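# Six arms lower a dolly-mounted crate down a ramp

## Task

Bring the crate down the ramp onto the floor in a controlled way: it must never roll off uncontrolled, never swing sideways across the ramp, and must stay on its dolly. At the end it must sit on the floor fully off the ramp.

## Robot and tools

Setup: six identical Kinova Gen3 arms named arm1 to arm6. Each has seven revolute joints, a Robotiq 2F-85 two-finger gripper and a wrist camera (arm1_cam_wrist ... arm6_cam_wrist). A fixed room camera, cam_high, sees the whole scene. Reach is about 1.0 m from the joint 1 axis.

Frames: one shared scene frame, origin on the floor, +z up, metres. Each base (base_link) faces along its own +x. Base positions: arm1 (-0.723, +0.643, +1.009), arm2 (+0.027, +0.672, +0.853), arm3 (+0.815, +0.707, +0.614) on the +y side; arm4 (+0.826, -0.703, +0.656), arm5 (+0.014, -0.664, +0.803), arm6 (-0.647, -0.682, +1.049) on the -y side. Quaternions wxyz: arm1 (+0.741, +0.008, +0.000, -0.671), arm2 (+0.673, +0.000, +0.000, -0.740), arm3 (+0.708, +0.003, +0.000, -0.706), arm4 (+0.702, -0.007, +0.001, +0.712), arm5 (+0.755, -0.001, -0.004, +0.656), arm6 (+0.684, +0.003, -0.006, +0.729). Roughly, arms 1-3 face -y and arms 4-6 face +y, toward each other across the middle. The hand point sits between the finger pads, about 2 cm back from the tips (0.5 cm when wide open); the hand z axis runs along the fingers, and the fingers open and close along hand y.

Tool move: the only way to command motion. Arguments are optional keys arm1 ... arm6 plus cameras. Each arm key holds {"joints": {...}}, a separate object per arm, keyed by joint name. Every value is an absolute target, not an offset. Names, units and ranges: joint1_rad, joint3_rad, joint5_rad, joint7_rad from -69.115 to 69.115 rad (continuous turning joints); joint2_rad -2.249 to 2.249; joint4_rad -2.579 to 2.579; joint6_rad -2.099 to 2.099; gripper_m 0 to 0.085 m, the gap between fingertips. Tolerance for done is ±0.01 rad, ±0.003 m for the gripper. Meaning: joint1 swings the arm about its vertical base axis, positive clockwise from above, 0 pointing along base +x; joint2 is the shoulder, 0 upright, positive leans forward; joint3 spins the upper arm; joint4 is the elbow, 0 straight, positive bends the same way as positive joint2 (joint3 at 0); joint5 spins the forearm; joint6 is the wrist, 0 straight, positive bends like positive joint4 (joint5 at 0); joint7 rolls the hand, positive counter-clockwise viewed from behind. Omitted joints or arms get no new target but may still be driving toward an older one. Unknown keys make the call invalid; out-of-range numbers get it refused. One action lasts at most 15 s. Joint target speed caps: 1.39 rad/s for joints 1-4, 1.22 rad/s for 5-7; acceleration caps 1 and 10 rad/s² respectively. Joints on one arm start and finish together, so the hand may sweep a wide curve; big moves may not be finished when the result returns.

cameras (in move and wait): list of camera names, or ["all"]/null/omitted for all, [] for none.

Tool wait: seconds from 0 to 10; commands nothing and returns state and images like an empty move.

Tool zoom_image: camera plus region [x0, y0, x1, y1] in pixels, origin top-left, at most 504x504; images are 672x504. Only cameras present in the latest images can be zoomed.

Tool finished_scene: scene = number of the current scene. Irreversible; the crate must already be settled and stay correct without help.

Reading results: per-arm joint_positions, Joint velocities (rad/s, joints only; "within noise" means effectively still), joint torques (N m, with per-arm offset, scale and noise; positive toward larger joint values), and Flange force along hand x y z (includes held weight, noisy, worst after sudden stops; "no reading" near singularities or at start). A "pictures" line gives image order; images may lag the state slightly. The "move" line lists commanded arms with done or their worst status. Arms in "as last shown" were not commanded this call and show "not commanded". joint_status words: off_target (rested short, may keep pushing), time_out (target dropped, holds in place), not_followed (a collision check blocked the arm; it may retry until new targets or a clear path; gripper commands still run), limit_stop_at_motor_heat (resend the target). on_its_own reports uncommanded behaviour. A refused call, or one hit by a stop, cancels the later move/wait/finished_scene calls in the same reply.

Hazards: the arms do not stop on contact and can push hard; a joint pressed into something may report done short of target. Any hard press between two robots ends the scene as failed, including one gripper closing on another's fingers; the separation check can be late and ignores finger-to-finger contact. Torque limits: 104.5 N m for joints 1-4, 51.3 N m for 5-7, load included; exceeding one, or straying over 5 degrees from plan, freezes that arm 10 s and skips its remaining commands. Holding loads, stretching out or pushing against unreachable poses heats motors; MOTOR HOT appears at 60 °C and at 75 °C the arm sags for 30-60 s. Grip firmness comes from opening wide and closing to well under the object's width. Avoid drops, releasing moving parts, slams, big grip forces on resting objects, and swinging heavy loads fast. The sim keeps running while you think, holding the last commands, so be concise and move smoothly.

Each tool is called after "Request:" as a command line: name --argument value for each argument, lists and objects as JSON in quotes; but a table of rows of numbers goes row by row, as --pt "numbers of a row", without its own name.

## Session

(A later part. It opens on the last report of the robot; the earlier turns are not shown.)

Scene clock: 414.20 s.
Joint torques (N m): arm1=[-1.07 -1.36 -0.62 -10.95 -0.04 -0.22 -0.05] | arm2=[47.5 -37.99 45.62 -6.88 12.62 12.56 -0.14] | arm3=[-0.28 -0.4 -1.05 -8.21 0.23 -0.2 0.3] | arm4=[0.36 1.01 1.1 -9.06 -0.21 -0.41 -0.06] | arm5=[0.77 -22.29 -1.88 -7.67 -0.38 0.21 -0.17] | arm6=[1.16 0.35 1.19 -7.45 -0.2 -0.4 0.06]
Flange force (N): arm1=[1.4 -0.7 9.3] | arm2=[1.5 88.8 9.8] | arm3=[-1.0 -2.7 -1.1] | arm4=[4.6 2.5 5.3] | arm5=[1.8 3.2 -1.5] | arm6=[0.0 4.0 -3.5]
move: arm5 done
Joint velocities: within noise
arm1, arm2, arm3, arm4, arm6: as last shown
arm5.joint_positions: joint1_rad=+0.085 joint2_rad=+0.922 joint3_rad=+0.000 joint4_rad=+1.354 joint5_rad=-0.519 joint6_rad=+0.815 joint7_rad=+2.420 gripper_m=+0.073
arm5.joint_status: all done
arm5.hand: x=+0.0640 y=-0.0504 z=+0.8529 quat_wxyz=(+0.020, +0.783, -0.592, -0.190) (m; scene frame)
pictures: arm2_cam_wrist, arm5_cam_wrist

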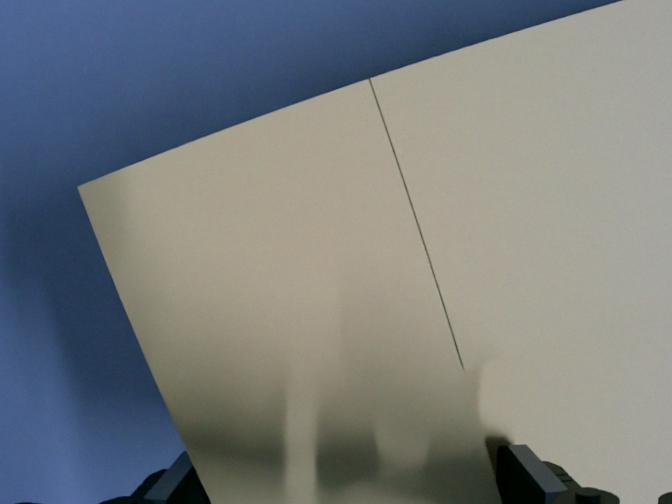

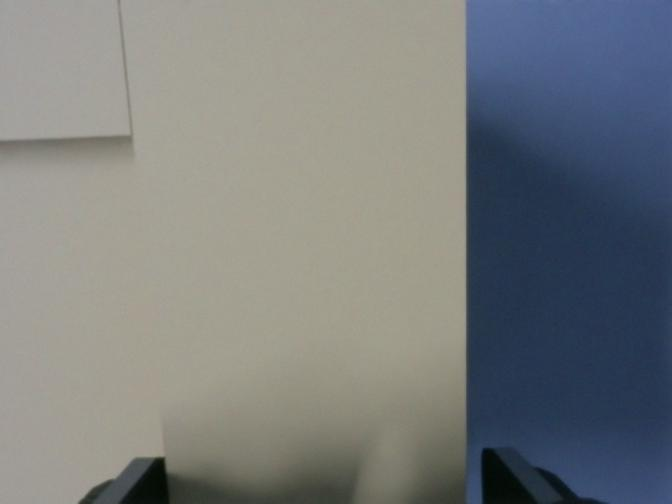

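Request:
move --arm2 '{"joints":{"joint1_rad":-0.2934,"joint2_rad":0.907,"joint4_rad":1.5512,"joint5_rad":0.5595,"joint6_rad":0.61,"joint7_rad":0.9495}}' --cameras '["arm2_cam_wrist","arm5_cam_wrist"]'

Scene clock: 417.87 s.
Joint torques (N m): arm1=[-1.12 -1.29 -0.65 -11 -0.03 -0.25 -0.06] | arm2=[35.24 -33.23 34.12 -6.04 9.42 9.44 0] | arm3=[-0.3 -0.34 -1.08 -8.24 0.21 -0.23 0.31] | arm4=[0.37 1.02 1.09 -9.07 -0.22 -0.4 -0.06] | arm5=[-10.77 -27.22 -13.62 -8.76 -4.28 3.44 0.21] | arm6=[1.13 0.33 1.21 -7.47 -0.19 -0.41 0.04]
Flange force (N): arm1=[1.6 -0.8 9.4] | arm2=[1.5 65.9 6.1] | arm3=[-0.9 -2.8 -1.0] | arm4=[4.7 2.5 5.3] | arm5=[9.6 -15.2 1.1] | arm6=[0.1 4.0 -3.5]
move: arm2 done
Joint velocities: within noise
arm1, arm3, arm4, arm5, arm6: as last shown
arm2.joint_positions: joint1_rad=-0.294 joint2_rad=+0.907 joint3_rad=+0.000 joint4_rad=+1.551 joint5_rad=+0.559 joint6_rad=+0.610 joint7_rad=+0.950 gripper_m=+0.072
arm2.joint_status: all done
arm2.hand: x=+0.0233 y=+0.0862 z=+0.8597 quat_wxyz=(+0.028, -0.687, -0.707, +0.168) (m; scene frame)
arm5.hand: x=+0.0639 y=-0.0504 z=+0.8529 quat_wxyz=(+0.020, +0.783, -0.592, -0.190) (m; scene frame)
pictures: arm2_cam_wrist, arm5_cam_wrist

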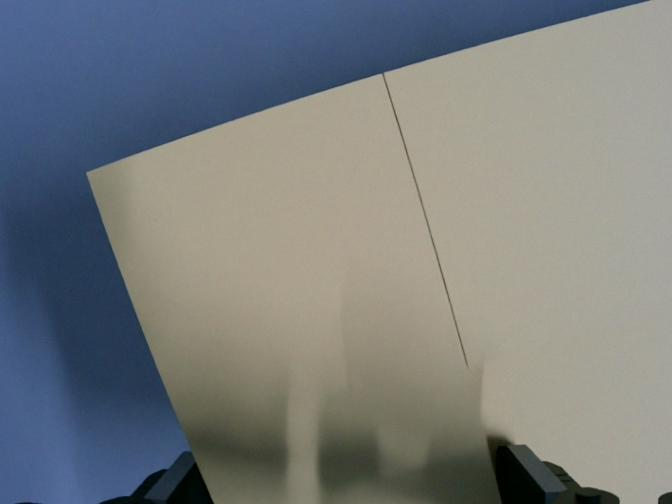

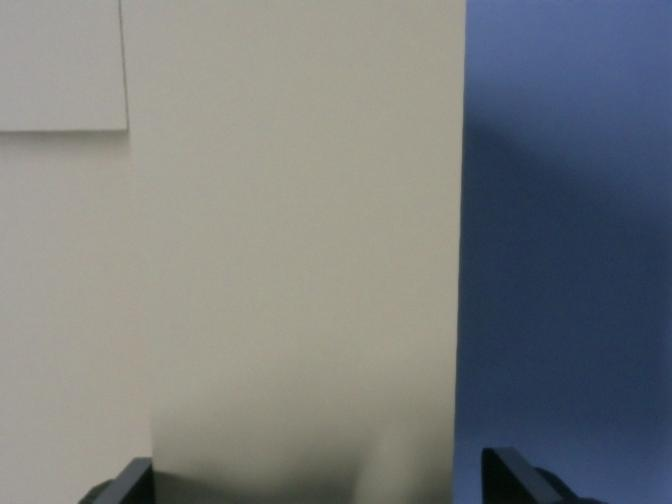

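Request:
move --arm2 '{"joints":{"joint1_rad":-0.3161,"joint2_rad":0.9147,"joint4_rad":1.5484,"joint5_rad":0.5629,"joint6_rad":0.6134,"joint7_rad":0.9239}}' --arm5 '{"joints":{"joint1_rad":0.0778,"joint2_rad":0.9167,"joint4_rad":1.3612,"joint5_rad":-0.5036,"joint6_rad":0.802,"joint7_rad":2.329}}' --cameras '[]'

Request:
move --arm2 '{"joints":{"joint1_rad":-0.3388,"joint2_rad":0.9223,"joint4_rad":1.5455,"joint5_rad":0.5662,"joint6_rad":0.6168,"joint7_rad":0.8983}}' --arm5 '{"joints":{"joint1_rad":0.0706,"joint2_rad":0.9114,"joint4_rad":1.3684,"joint5_rad":-0.488,"joint6_rad":0.7886,"joint7_rad":2.2384}}' --cameras '["arm2_cam_wrist","arm5_cam_wrist"]'

Scene clock: 422.17 s.
Joint torques (N m): arm1=[-1.07 -1.26 -0.58 -10.96 -0.02 -0.22 -0.06] | arm2=[19.71 -26.49 19.41 -6.41 5.58 4.49 0.19] | arm3=[-0.33 -0.39 -1.12 -8.25 0.2 -0.23 0.3] | arm4=[0.4 0.99 1.11 -9.05 -0.21 -0.4 -0.06] | arm5=[-26.01 -33.81 -29.41 -6.87 -9.3 9.93 -0.06] | arm6=[1.15 0.3 1.2 -7.46 -0.17 -0.41 0.04]
Flange force (N): arm1=[1.6 -0.6 9.4] | arm2=[3.6 35.9 -2.0] | arm3=[-1.0 -2.9 -1.1] | arm4=[4.6 2.6 5.2] | arm5=[9.9 -45.5 10.0] | arm6=[0.0 3.9 -3.6]
move: arm2 done; arm5 done
Joint velocities: arm1=[within noise] | arm2=[-0.006 0 -0.006 0 -0.001 -0.004 0] | arm3=[within noise] | arm4=[within noise] | arm5=[0.006 0.002 0.004 0 0.002 -0.006 0] | arm6=[within noise]
arm1, arm3, arm4, arm6: as last shown
arm2.joint_positions: joint1_rad=-0.316 joint2_rad=+0.915 joint3_rad=+0.000 joint4_rad=+1.548 joint5_rad=+0.563 joint6_rad=+0.613 joint7_rad=+0.924 gripper_m=+0.072
arm2.joint_status: all done
arm2.hand: x=+0.0353 y=+0.0874 z=+0.8562 quat_wxyz=(+0.028, -0.687, -0.707, +0.168) (m; scene frame)
arm5.joint_positions: joint1_rad=+0.078 joint2_rad=+0.916 joint3_rad=+0.000 joint4_rad=+1.361 joint5_rad=-0.504 joint6_rad=+0.802 joint7_rad=+2.329 gripper_m=+0.073
arm5.joint_status: all done
arm5.hand: x=+0.0636 y=-0.0507 z=+0.8529 quat_wxyz=(+0.022, +0.761, -0.622, -0.184) (m; scene frame)
pictures: none
No camera images: "cameras" was empty.

Scene clock: 422.77 s.
Joint torques (N m): arm1=[-1.06 -1.3 -0.63 -11 -0.04 -0.25 -0.02] | arm2=[14.89 -29.84 15.52 -8.89 4.78 2.74 0.17] | arm3=[-0.26 -0.32 -1.07 -8.25 0.22 -0.21 0.3] | arm4=[0.35 1.03 1.1 -9.01 -0.21 -0.43 -0.07] | arm5=[-28.24 -33.64 -31.71 -8.36 -10.17 9.05 -0.03] | arm6=[1.13 0.35 1.23 -7.47 -0.19 -0.4 0.05]
Flange force (N): arm1=[1.6 -0.6 9.4] | arm2=[6.3 29.0 4.0] | arm3=[-0.8 -2.8 -0.9] | arm4=[4.6 2.5 5.0] | arm5=[10.5 -47.9 7.2] | arm6=[0.1 4.1 -3.5]
move: arm2 done; arm5 done
Joint velocities: arm1=[within noise] | arm2=[-0.005 0 -0.006 0 -0.002 -0.001 0.001] | arm3=[within noise] | arm4=[within noise] | arm5=[within noise] | arm6=[within noise]
arm1, arm3, arm4, arm6: as last shown
arm2.joint_positions: joint1_rad=-0.339 joint2_rad=+0.922 joint3_rad=+0.000 joint4_rad=+1.546 joint5_rad=+0.566 joint6_rad=+0.617 joint7_rad=+0.898 gripper_m=+0.072
arm2.joint_status: all done
arm2.hand: x=+0.0474 y=+0.0888 z=+0.8527 quat_wxyz=(+0.028, -0.687, -0.707, +0.168) (m; scene frame)
arm5.joint_positions: joint1_rad=+0.070 joint2_rad=+0.911 joint3_rad=-0.001 joint4_rad=+1.369 joint5_rad=-0.488 joint6_rad=+0.789 joint7_rad=+2.238 gripper_m=+0.073
arm5.joint_status: all done
arm5.hand: x=+0.0633 y=-0.0507 z=+0.8530 quat_wxyz=(+0.023, +0.738, -0.651, -0.178) (m; scene frame)
pictures: arm2_cam_wrist, arm5_cam_wrist

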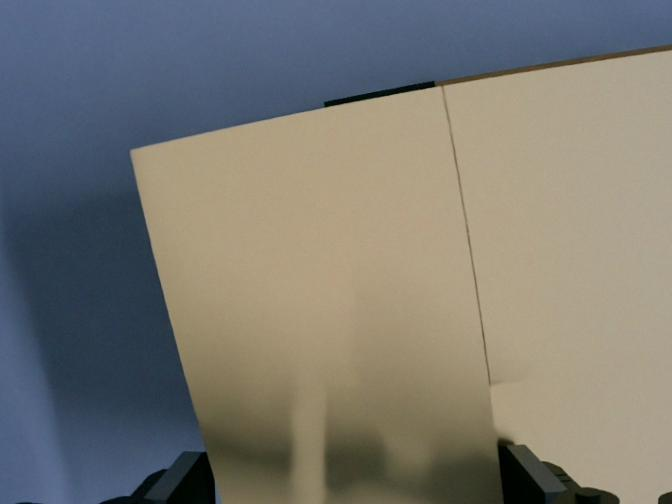

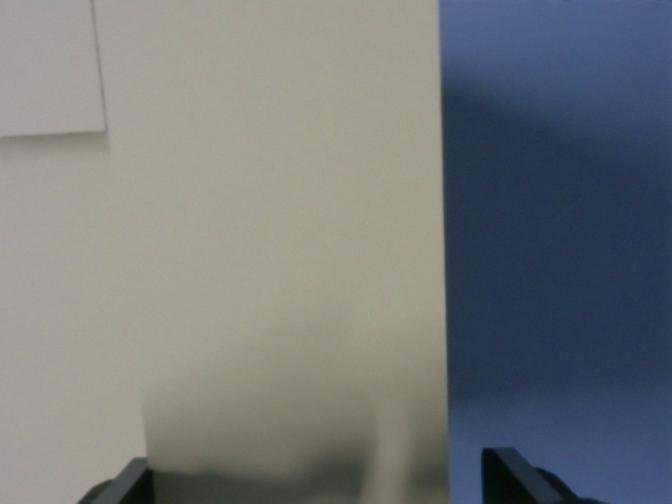

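Request:
move --arm2 '{"joints":{"joint1_rad":-0.3615,"joint2_rad":0.93,"joint4_rad":1.5427,"joint5_rad":0.5696,"joint6_rad":0.6202,"joint7_rad":0.8726}}' --arm5 '{"joints":{"joint1_rad":0.0634,"joint2_rad":0.9061,"joint4_rad":1.3757,"joint5_rad":-0.4723,"joint6_rad":0.7751,"joint7_rad":2.1478}}' --cameras '[]'

Request:
move --arm2 '{"joints":{"joint1_rad":-0.3842,"joint2_rad":0.9403,"joint4_rad":1.5342,"joint5_rad":0.5696,"joint6_rad":0.6263,"joint7_rad":0.8514}}' --arm5 '{"joints":{"joint1_rad":0.0563,"joint2_rad":0.9008,"joint4_rad":1.3829,"joint5_rad":-0.4567,"joint6_rad":0.7617,"joint7_rad":2.0572}}' --cameras '["arm2_cam_wrist","arm5_cam_wrist"]'

Scene clock: 424.53 s.
Joint torques (N m): arm1=[-1.13 -1.28 -0.64 -10.98 -0.06 -0.26 -0.08] | arm2=[15.12 -26.34 14.97 -2.68 3.95 5.49 0.5] | arm3=[-0.3 -0.38 -1.08 -8.24 0.24 -0.21 0.3] | arm4=[0.39 1.01 1.06 -9.06 -0.24 -0.4 -0.09] | arm5=[-29.08 -36.64 -32.92 -6.46 -10.46 11.38 -0.27] | arm6=[1.12 0.34 1.21 -7.46 -0.19 -0.42 0.04]
Flange force (N): arm1=[1.6 -0.9 9.3] | arm2=[-4.2 30.4 5.1] | arm3=[-0.9 -2.7 -1.0] | arm4=[4.6 2.3 5.2] | arm5=[0.6 -53.6 16.9] | arm6=[0.1 4.0 -3.6]
move: arm2 done; arm5 done
Joint velocities: within noise
arm1.joint_positions: joint1_rad=+0.000 joint2_rad=-0.400 joint3_rad=+0.000 joint4_rad=+1.500 joint5_rad=+0.000 joint6_rad=+1.970 joint7_rad=+1.571 gripper_m=+0.085
arm1.joint_status: not commanded
arm1.hand: x=-0.7400 y=+0.4972 z=+1.5122 quat_wxyz=(-0.027, -0.671, -0.741, +0.016) (m; scene frame)
arm2.joint_positions: joint1_rad=-0.362 joint2_rad=+0.930 joint3_rad=+0.000 joint4_rad=+1.543 joint5_rad=+0.570 joint6_rad=+0.620 joint7_rad=+0.873 gripper_m=+0.072
arm2.joint_status: all done
arm2.hand: x=+0.0592 y=+0.0904 z=+0.8493 quat_wxyz=(+0.028, -0.687, -0.707, +0.168) (m; scene frame)
arm3.joint_positions: joint1_rad=+0.428 joint2_rad=-0.420 joint3_rad=-0.114 joint4_rad=+1.539 joint5_rad=-0.034 joint6_rad=+1.985 joint7_rad=+1.341 gripper_m=+0.085
arm3.joint_status: not commanded
arm3.hand: x=+0.7696 y=+0.5907 z=+1.1089 quat_wxyz=(-0.006, -0.869, -0.495, +0.016) (m; scene frame)
arm4.joint_positions: joint1_rad=-0.423 joint2_rad=-0.413 joint3_rad=-0.036 joint4_rad=+1.450 joint5_rad=-0.024 joint6_rad=+1.972 joint7_rad=+1.392 gripper_m=+0.085
arm4.joint_status: not commanded
arm4.hand: x=+0.7699 y=-0.5637 z=+1.1754 quat_wxyz=(-0.024, +0.804, -0.591, -0.054) (m; scene frame)
arm5.joint_positions: joint1_rad=+0.063 joint2_rad=+0.906 joint3_rad=+0.000 joint4_rad=+1.376 joint5_rad=-0.472 joint6_rad=+0.775 joint7_rad=+2.148 gripper_m=+0.073
arm5.joint_status: all done
arm5.hand: x=+0.0638 y=-0.0507 z=+0.8529 quat_wxyz=(+0.024, +0.713, -0.679, -0.172) (m; scene frame)
arm6.joint_positions: joint1_rad=+0.000 joint2_rad=-0.400 joint3_rad=+0.000 joint4_rad=+1.500 joint5_rad=+0.000 joint6_rad=+1.970 joint7_rad=+1.571 gripper_m=+0.085
arm6.joint_status: not commanded
arm6.hand: x=-0.6332 y=-0.5482 z=+1.5550 quat_wxyz=(-0.030, +0.729, -0.683, -0.029) (m; scene frame)
pictures: none
No camera images: "cameras" was empty.

Scene clock: 425.13 s.
Joint torques (N m): arm1=[-1.07 -1.36 -0.68 -10.96 -0.07 -0.25 -0.05] | arm2=[9.56 -27.99 10.17 -4.56 3.21 3.46 0.74] | arm3=[-0.32 -0.4 -1.14 -8.22 0.22 -0.23 0.31] | arm4=[0.42 1 1.1 -9.09 -0.22 -0.4 -0.08] | arm5=[-36.18 -36.28 -39.74 -7.65 -12.83 11.52 -0.27] | arm6=[1.14 0.32 1.22 -7.46 -0.18 -0.42 0.02]
Flange force (N): arm1=[1.4 -0.9 9.2] | arm2=[-2.7 21.9 8.4] | arm3=[-1.0 -2.9 -1.2] | arm4=[4.6 2.4 5.4] | arm5=[1.0 -63.3 12.0] | arm6=[0.0 3.9 -3.6]
move: arm2 done; arm5 done
Joint velocities: within noise
arm1, arm3, arm4, arm6: as last shown
arm2.joint_positions: joint1_rad=-0.384 joint2_rad=+0.940 joint3_rad=+0.000 joint4_rad=+1.534 joint5_rad=+0.570 joint6_rad=+0.626 joint7_rad=+0.851 gripper_m=+0.072
arm2.joint_status: all done
arm2.hand: x=+0.0717 y=+0.0912 z=+0.8453 quat_wxyz=(+0.028, -0.686, -0.707, +0.168) (m; scene frame)
arm5.joint_positions: joint1_rad=+0.056 joint2_rad=+0.901 joint3_rad=+0.000 joint4_rad=+1.383 joint5_rad=-0.457 joint6_rad=+0.762 joint7_rad=+2.057 gripper_m=+0.073
arm5.joint_status: all done
arm5.hand: x=+0.0637 y=-0.0505 z=+0.8532 quat_wxyz=(+0.024, +0.688, -0.706, -0.167) (m; scene frame)
pictures: arm2_cam_wrist, arm5_cam_wrist

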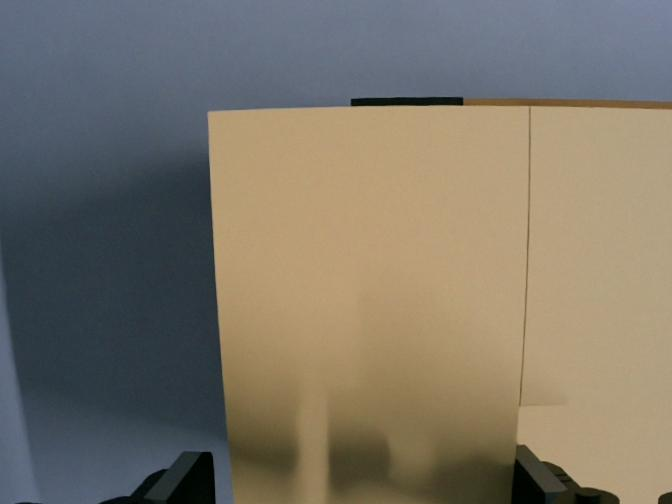

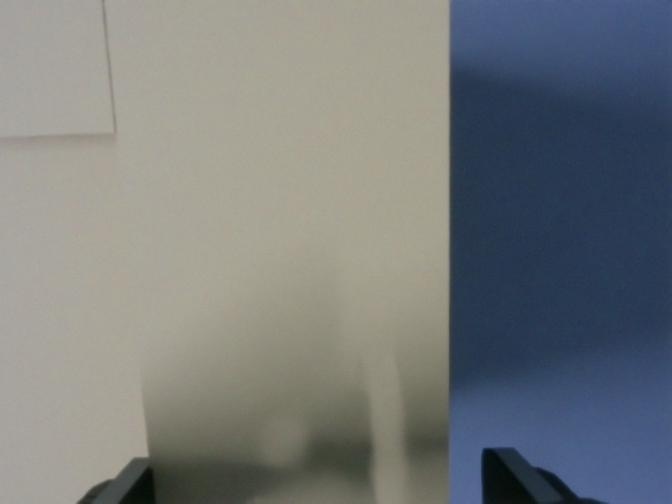

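Request:
move --arm2 '{"joints":{"joint1_rad":-0.4274,"joint2_rad":0.9642,"joint4_rad":1.5062,"joint5_rad":0.5625,"joint6_rad":0.6455,"joint7_rad":0.8172}}' --arm5 '{"joints":{"joint1_rad":0.0988,"joint2_rad":0.9247,"joint4_rad":1.3585,"joint5_rad":-0.458,"joint6_rad":0.777,"joint7_rad":2.0985}}' --cameras '[]'

Request:
move --arm2 '{"joints":{"joint1_rad":-0.4705,"joint2_rad":0.9888,"joint4_rad":1.4729,"joint5_rad":0.5535,"joint6_rad":0.6664,"joint7_rad":0.7863}}' --arm5 '{"joints":{"joint1_rad":0.1412,"joint2_rad":0.9505,"joint4_rad":1.3289,"joint5_rad":-0.458,"joint6_rad":0.7942,"joint7_rad":2.1368}}' --cameras '["arm2_cam_wrist","arm5_cam_wrist"]'

Scene clock: 439.63 s.
Joint torques (N m): arm1=[-1.14 -1.32 -0.63 -11.02 -0.02 -0.23 -0.07] | arm2=[12.63 -26.22 12.89 0.35 3.5 6.58 1.05] | arm3=[-0.31 -0.33 -1.08 -8.19 0.21 -0.21 0.3] | arm4=[0.37 1.02 1.12 -9.09 -0.23 -0.42 -0.08] | arm5=[-29.93 -28.59 -32.74 -3.82 -10.09 10.72 -0.17] | arm6=[1.12 0.34 1.2 -7.44 -0.18 -0.4 0.06]
Flange force (N): arm1=[1.6 -0.8 9.5] | arm2=[-9.8 29.0 9.3] | arm3=[-0.9 -2.8 -1.2] | arm4=[4.7 2.5 5.3] | arm5=[-1.1 -50.1 2.7] | arm6=[0.0 4.0 -3.6]
move: arm2 done; arm5 done
Joint velocities: within noise
arm1, arm3, arm4, arm6: as last shown
arm2.joint_positions: joint1_rad=-0.428 joint2_rad=+0.964 joint3_rad=+0.000 joint4_rad=+1.506 joint5_rad=+0.563 joint6_rad=+0.645 joint7_rad=+0.817 gripper_m=+0.072
arm2.joint_status: all done
arm2.hand: x=+0.0960 y=+0.0911 z=+0.8379 quat_wxyz=(+0.029, -0.687, -0.707, +0.168) (m; scene frame)
arm5.joint_positions: joint1_rad=+0.099 joint2_rad=+0.925 joint3_rad=+0.000 joint4_rad=+1.358 joint5_rad=-0.458 joint6_rad=+0.777 joint7_rad=+2.099 gripper_m=+0.073
arm5.joint_status: all done
arm5.hand: x=+0.0894 y=-0.0508 z=+0.8453 quat_wxyz=(+0.024, +0.688, -0.706, -0.167) (m; scene frame)
pictures: none
No camera images: "cameras" was empty.

Scene clock: 440.60 s.
Joint torques (N m): arm1=[-1.08 -1.26 -0.62 -10.99 -0.08 -0.23 -0.04] | arm2=[15.49 -26.37 15.35 1.78 4.09 7.73 1.07] | arm3=[-0.34 -0.36 -1.08 -8.19 0.22 -0.2 0.3] | arm4=[0.37 1.01 1.12 -9.06 -0.24 -0.42 -0.06] | arm5=[-29.37 -28.38 -31.98 -3.32 -9.9 10.57 -0.26] | arm6=[1.13 0.31 1.2 -7.45 -0.2 -0.4 0.06]
Flange force (N): arm1=[1.6 -0.7 9.5] | arm2=[-11.1 35.0 9.0] | arm3=[-1.0 -2.7 -1.2] | arm4=[4.7 2.5 5.2] | arm5=[-0.5 -49.3 2.0] | arm6=[0.0 4.0 -3.6]
move: arm2 done; arm5 done
Joint velocities: within noise
arm1, arm3, arm4, arm6: as last shown
arm2.joint_positions: joint1_rad=-0.470 joint2_rad=+0.989 joint3_rad=+0.000 joint4_rad=+1.473 joint5_rad=+0.553 joint6_rad=+0.667 joint7_rad=+0.786 gripper_m=+0.072
arm2.joint_status: all done
arm2.hand: x=+0.1209 y=+0.0906 z=+0.8312 quat_wxyz=(+0.028, -0.687, -0.707, +0.168) (m; scene frame)
arm5.joint_positions: joint1_rad=+0.141 joint2_rad=+0.951 joint3_rad=+0.000 joint4_rad=+1.329 joint5_rad=-0.458 joint6_rad=+0.794 joint7_rad=+2.137 gripper_m=+0.073
arm5.joint_status: all done
arm5.hand: x=+0.1143 y=-0.0509 z=+0.8377 quat_wxyz=(+0.024, +0.688, -0.706, -0.167) (m; scene frame)
pictures: arm2_cam_wrist, arm5_cam_wrist

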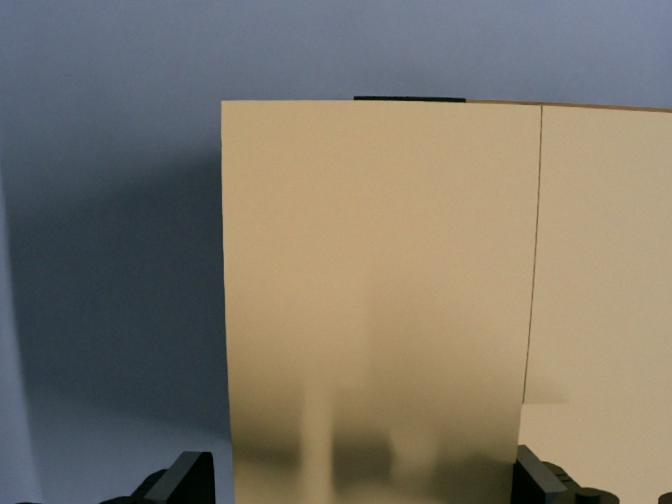

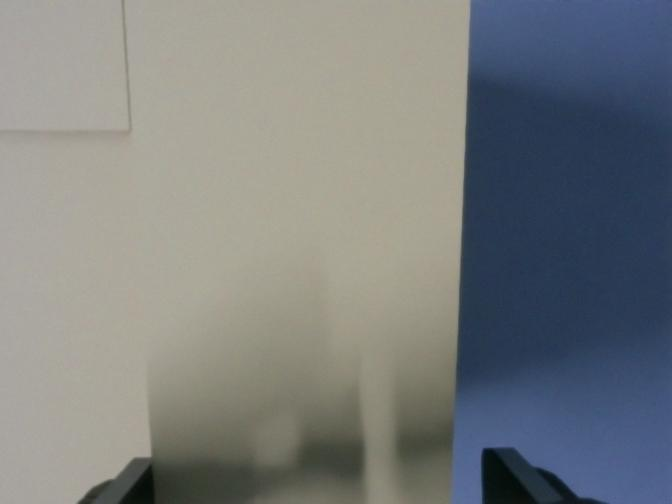

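Request:
move --arm2 '{"joints":{"joint1_rad":-0.5116,"joint2_rad":1.0155,"joint4_rad":1.4357,"joint5_rad":0.5407,"joint6_rad":0.6895,"joint7_rad":0.7617}}' --arm5 '{"joints":{"joint1_rad":0.1816,"joint2_rad":0.978,"joint4_rad":1.292,"joint5_rad":-0.453,"joint6_rad":0.8165,"joint7_rad":2.1676}}' --cameras '[]'

Request:
move --arm2 '{"joints":{"joint1_rad":-0.5526,"joint2_rad":1.0437,"joint4_rad":1.393,"joint5_rad":0.528,"joint6_rad":0.7144,"joint7_rad":0.7371}}' --arm5 '{"joints":{"joint1_rad":0.222,"joint2_rad":1.0069,"joint4_rad":1.2514,"joint5_rad":-0.448,"joint6_rad":0.8403,"joint7_rad":2.1983}}' --cameras '[]'

Request:
move --arm2 '{"joints":{"joint1_rad":-0.5906,"joint2_rad":1.0745,"joint4_rad":1.3445,"joint5_rad":0.5133,"joint6_rad":0.7435,"joint7_rad":0.7188}}' --arm5 '{"joints":{"joint1_rad":0.2597,"joint2_rad":1.0395,"joint4_rad":1.2015,"joint5_rad":-0.4411,"joint6_rad":0.8695,"joint7_rad":2.2236}}' --cameras '["arm2_cam_wrist","arm5_cam_wrist"]'

Scene clock: 443.30 s.
Joint torques (N m): arm1=[-1.1 -1.3 -0.61 -10.99 -0.05 -0.25 -0.03] | arm2=[16.74 -25.94 16.31 2.73 4.47 8.4 1.15] | arm3=[-0.31 -0.32 -1.1 -8.24 0.2 -0.23 0.33] | arm4=[0.38 1.02 1.1 -9.04 -0.24 -0.41 -0.08] | arm5=[-27.17 -28.17 -29.52 -4.31 -9.26 9.29 -0.04] | arm6=[1.14 0.35 1.18 -7.47 -0.2 -0.41 0.04]
Flange force (N): arm1=[1.6 -0.6 9.4] | arm2=[-11.1 37.7 8.0] | arm3=[-0.8 -2.8 -1.0] | arm4=[4.6 2.4 5.2] | arm5=[3.0 -44.3 0.6] | arm6=[0.1 3.8 -3.5]
move: arm2 done; arm5 done
Joint velocities: within noise
arm1, arm3, arm4, arm6: as last shown
arm2.joint_positions: joint1_rad=-0.512 joint2_rad=+1.015 joint3_rad=+0.000 joint4_rad=+1.436 joint5_rad=+0.541 joint6_rad=+0.690 joint7_rad=+0.762 gripper_m=+0.072
arm2.joint_status: all done
arm2.hand: x=+0.1456 y=+0.0909 z=+0.8238 quat_wxyz=(+0.029, -0.687, -0.707, +0.168) (m; scene frame)
arm5.joint_positions: joint1_rad=+0.182 joint2_rad=+0.978 joint3_rad=+0.000 joint4_rad=+1.292 joint5_rad=-0.453 joint6_rad=+0.817 joint7_rad=+2.168 gripper_m=+0.073
arm5.joint_status: all done
arm5.hand: x=+0.1393 y=-0.0510 z=+0.8306 quat_wxyz=(+0.024, +0.688, -0.706, -0.167) (m; scene frame)
pictures: none
No camera images: "cameras" was empty.

Scene clock: 444.10 s.
Joint torques (N m): arm1=[-1.09 -1.32 -0.64 -10.97 -0.05 -0.25 -0.04] | arm2=[19.34 -28.3 18.83 4.59 4.97 10.54 1.27] | arm3=[-0.31 -0.33 -1.09 -8.18 0.21 -0.2 0.29] | arm4=[0.36 1.01 1.11 -9.04 -0.24 -0.42 -0.1] | arm5=[-26.36 -29.24 -28.13 -2.91 -9 10.52 -0.02] | arm6=[1.16 0.35 1.21 -7.45 -0.2 -0.41 0.04]
Flange force (N): arm1=[1.5 -0.8 9.3] | arm2=[-13.8 45.6 13.7] | arm3=[-0.9 -2.9 -1.2] | arm4=[4.6 2.4 5.1] | arm5=[1.0 -44.5 4.8] | arm6=[0.1 3.9 -3.6]
move: arm2 done; arm5 done
Joint velocities: arm1=[within noise] | arm2=[0.003 -0.002 0.003 0.002 0 0.007 0] | arm3=[within noise] | arm4=[within noise] | arm5=[-0.005 0 0 0 0.001 0.009 0] | arm6=[within noise]
arm1, arm3, arm4, arm6: as last shown
arm2.joint_positions: joint1_rad=-0.553 joint2_rad=+1.044 joint3_rad=+0.000 joint4_rad=+1.393 joint5_rad=+0.528 joint6_rad=+0.714 joint7_rad=+0.737 gripper_m=+0.072
arm2.joint_status: all done
arm2.hand: x=+0.1717 y=+0.0907 z=+0.8163 quat_wxyz=(+0.028, -0.687, -0.707, +0.168) (m; scene frame)
arm5.joint_positions: joint1_rad=+0.222 joint2_rad=+1.007 joint3_rad=+0.000 joint4_rad=+1.251 joint5_rad=-0.448 joint6_rad=+0.840 joint7_rad=+2.198 gripper_m=+0.073
arm5.joint_status: all done
arm5.hand: x=+0.1653 y=-0.0515 z=+0.8232 quat_wxyz=(+0.024, +0.687, -0.707, -0.166) (m; scene frame)
pictures: none
No camera images: "cameras" was empty.

Scene clock: 444.87 s.
Joint torques (N m): arm1=[-1.13 -1.32 -0.65 -10.99 -0.05 -0.27 -0.06] | arm2=[22.55 -21.81 20.51 5.93 5.83 10.3 1.13] | arm3=[-0.34 -0.37 -1.09 -8.28 0.21 -0.21 0.3] | arm4=[0.41 0.97 1.05 -9.05 -0.23 -0.41 -0.08] | arm5=[-25.05 -27.24 -26.63 -5.11 -8.74 7.63 0.25] | arm6=[1.14 0.32 1.24 -7.47 -0.19 -0.43 0.04]
Flange force (N): arm1=[1.6 -0.8 9.3] | arm2=[-10.3 46.0 -0.8] | arm3=[-0.9 -2.9 -0.9] | arm4=[4.5 2.3 5.1] | arm5=[7.5 -37.8 -3.0] | arm6=[0.0 4.0 -3.6]
move: arm2 done; arm5 done
Joint velocities: within noise
arm1, arm3, arm4, arm6: as last shown
arm2.joint_positions: joint1_rad=-0.591 joint2_rad=+1.074 joint3_rad=+0.000 joint4_rad=+1.344 joint5_rad=+0.513 joint6_rad=+0.743 joint7_rad=+0.719 gripper_m=+0.072
arm2.joint_status: all done
arm2.hand: x=+0.1958 y=+0.0907 z=+0.8089 quat_wxyz=(+0.029, -0.687, -0.707, +0.168) (m; scene frame)
arm5.joint_positions: joint1_rad=+0.260 joint2_rad=+1.039 joint3_rad=+0.000 joint4_rad=+1.202 joint5_rad=-0.441 joint6_rad=+0.869 joint7_rad=+2.224 gripper_m=+0.073
arm5.joint_status: all done
arm5.hand: x=+0.1894 y=-0.0511 z=+0.8161 quat_wxyz=(+0.025, +0.688, -0.706, -0.167) (m; scene frame)
pictures: arm2_cam_wrist, arm5_cam_wrist

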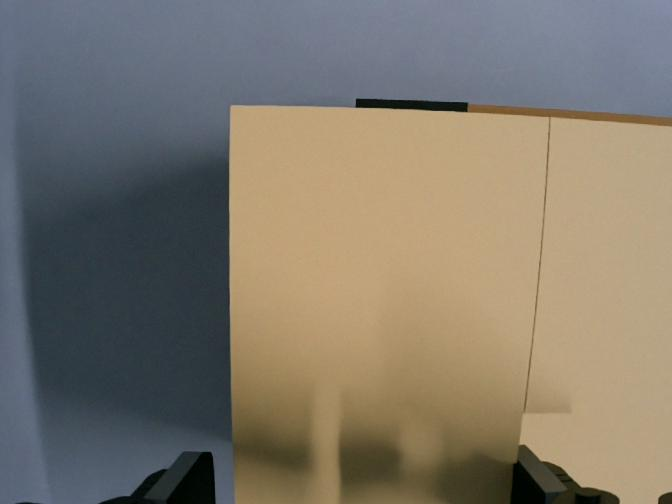

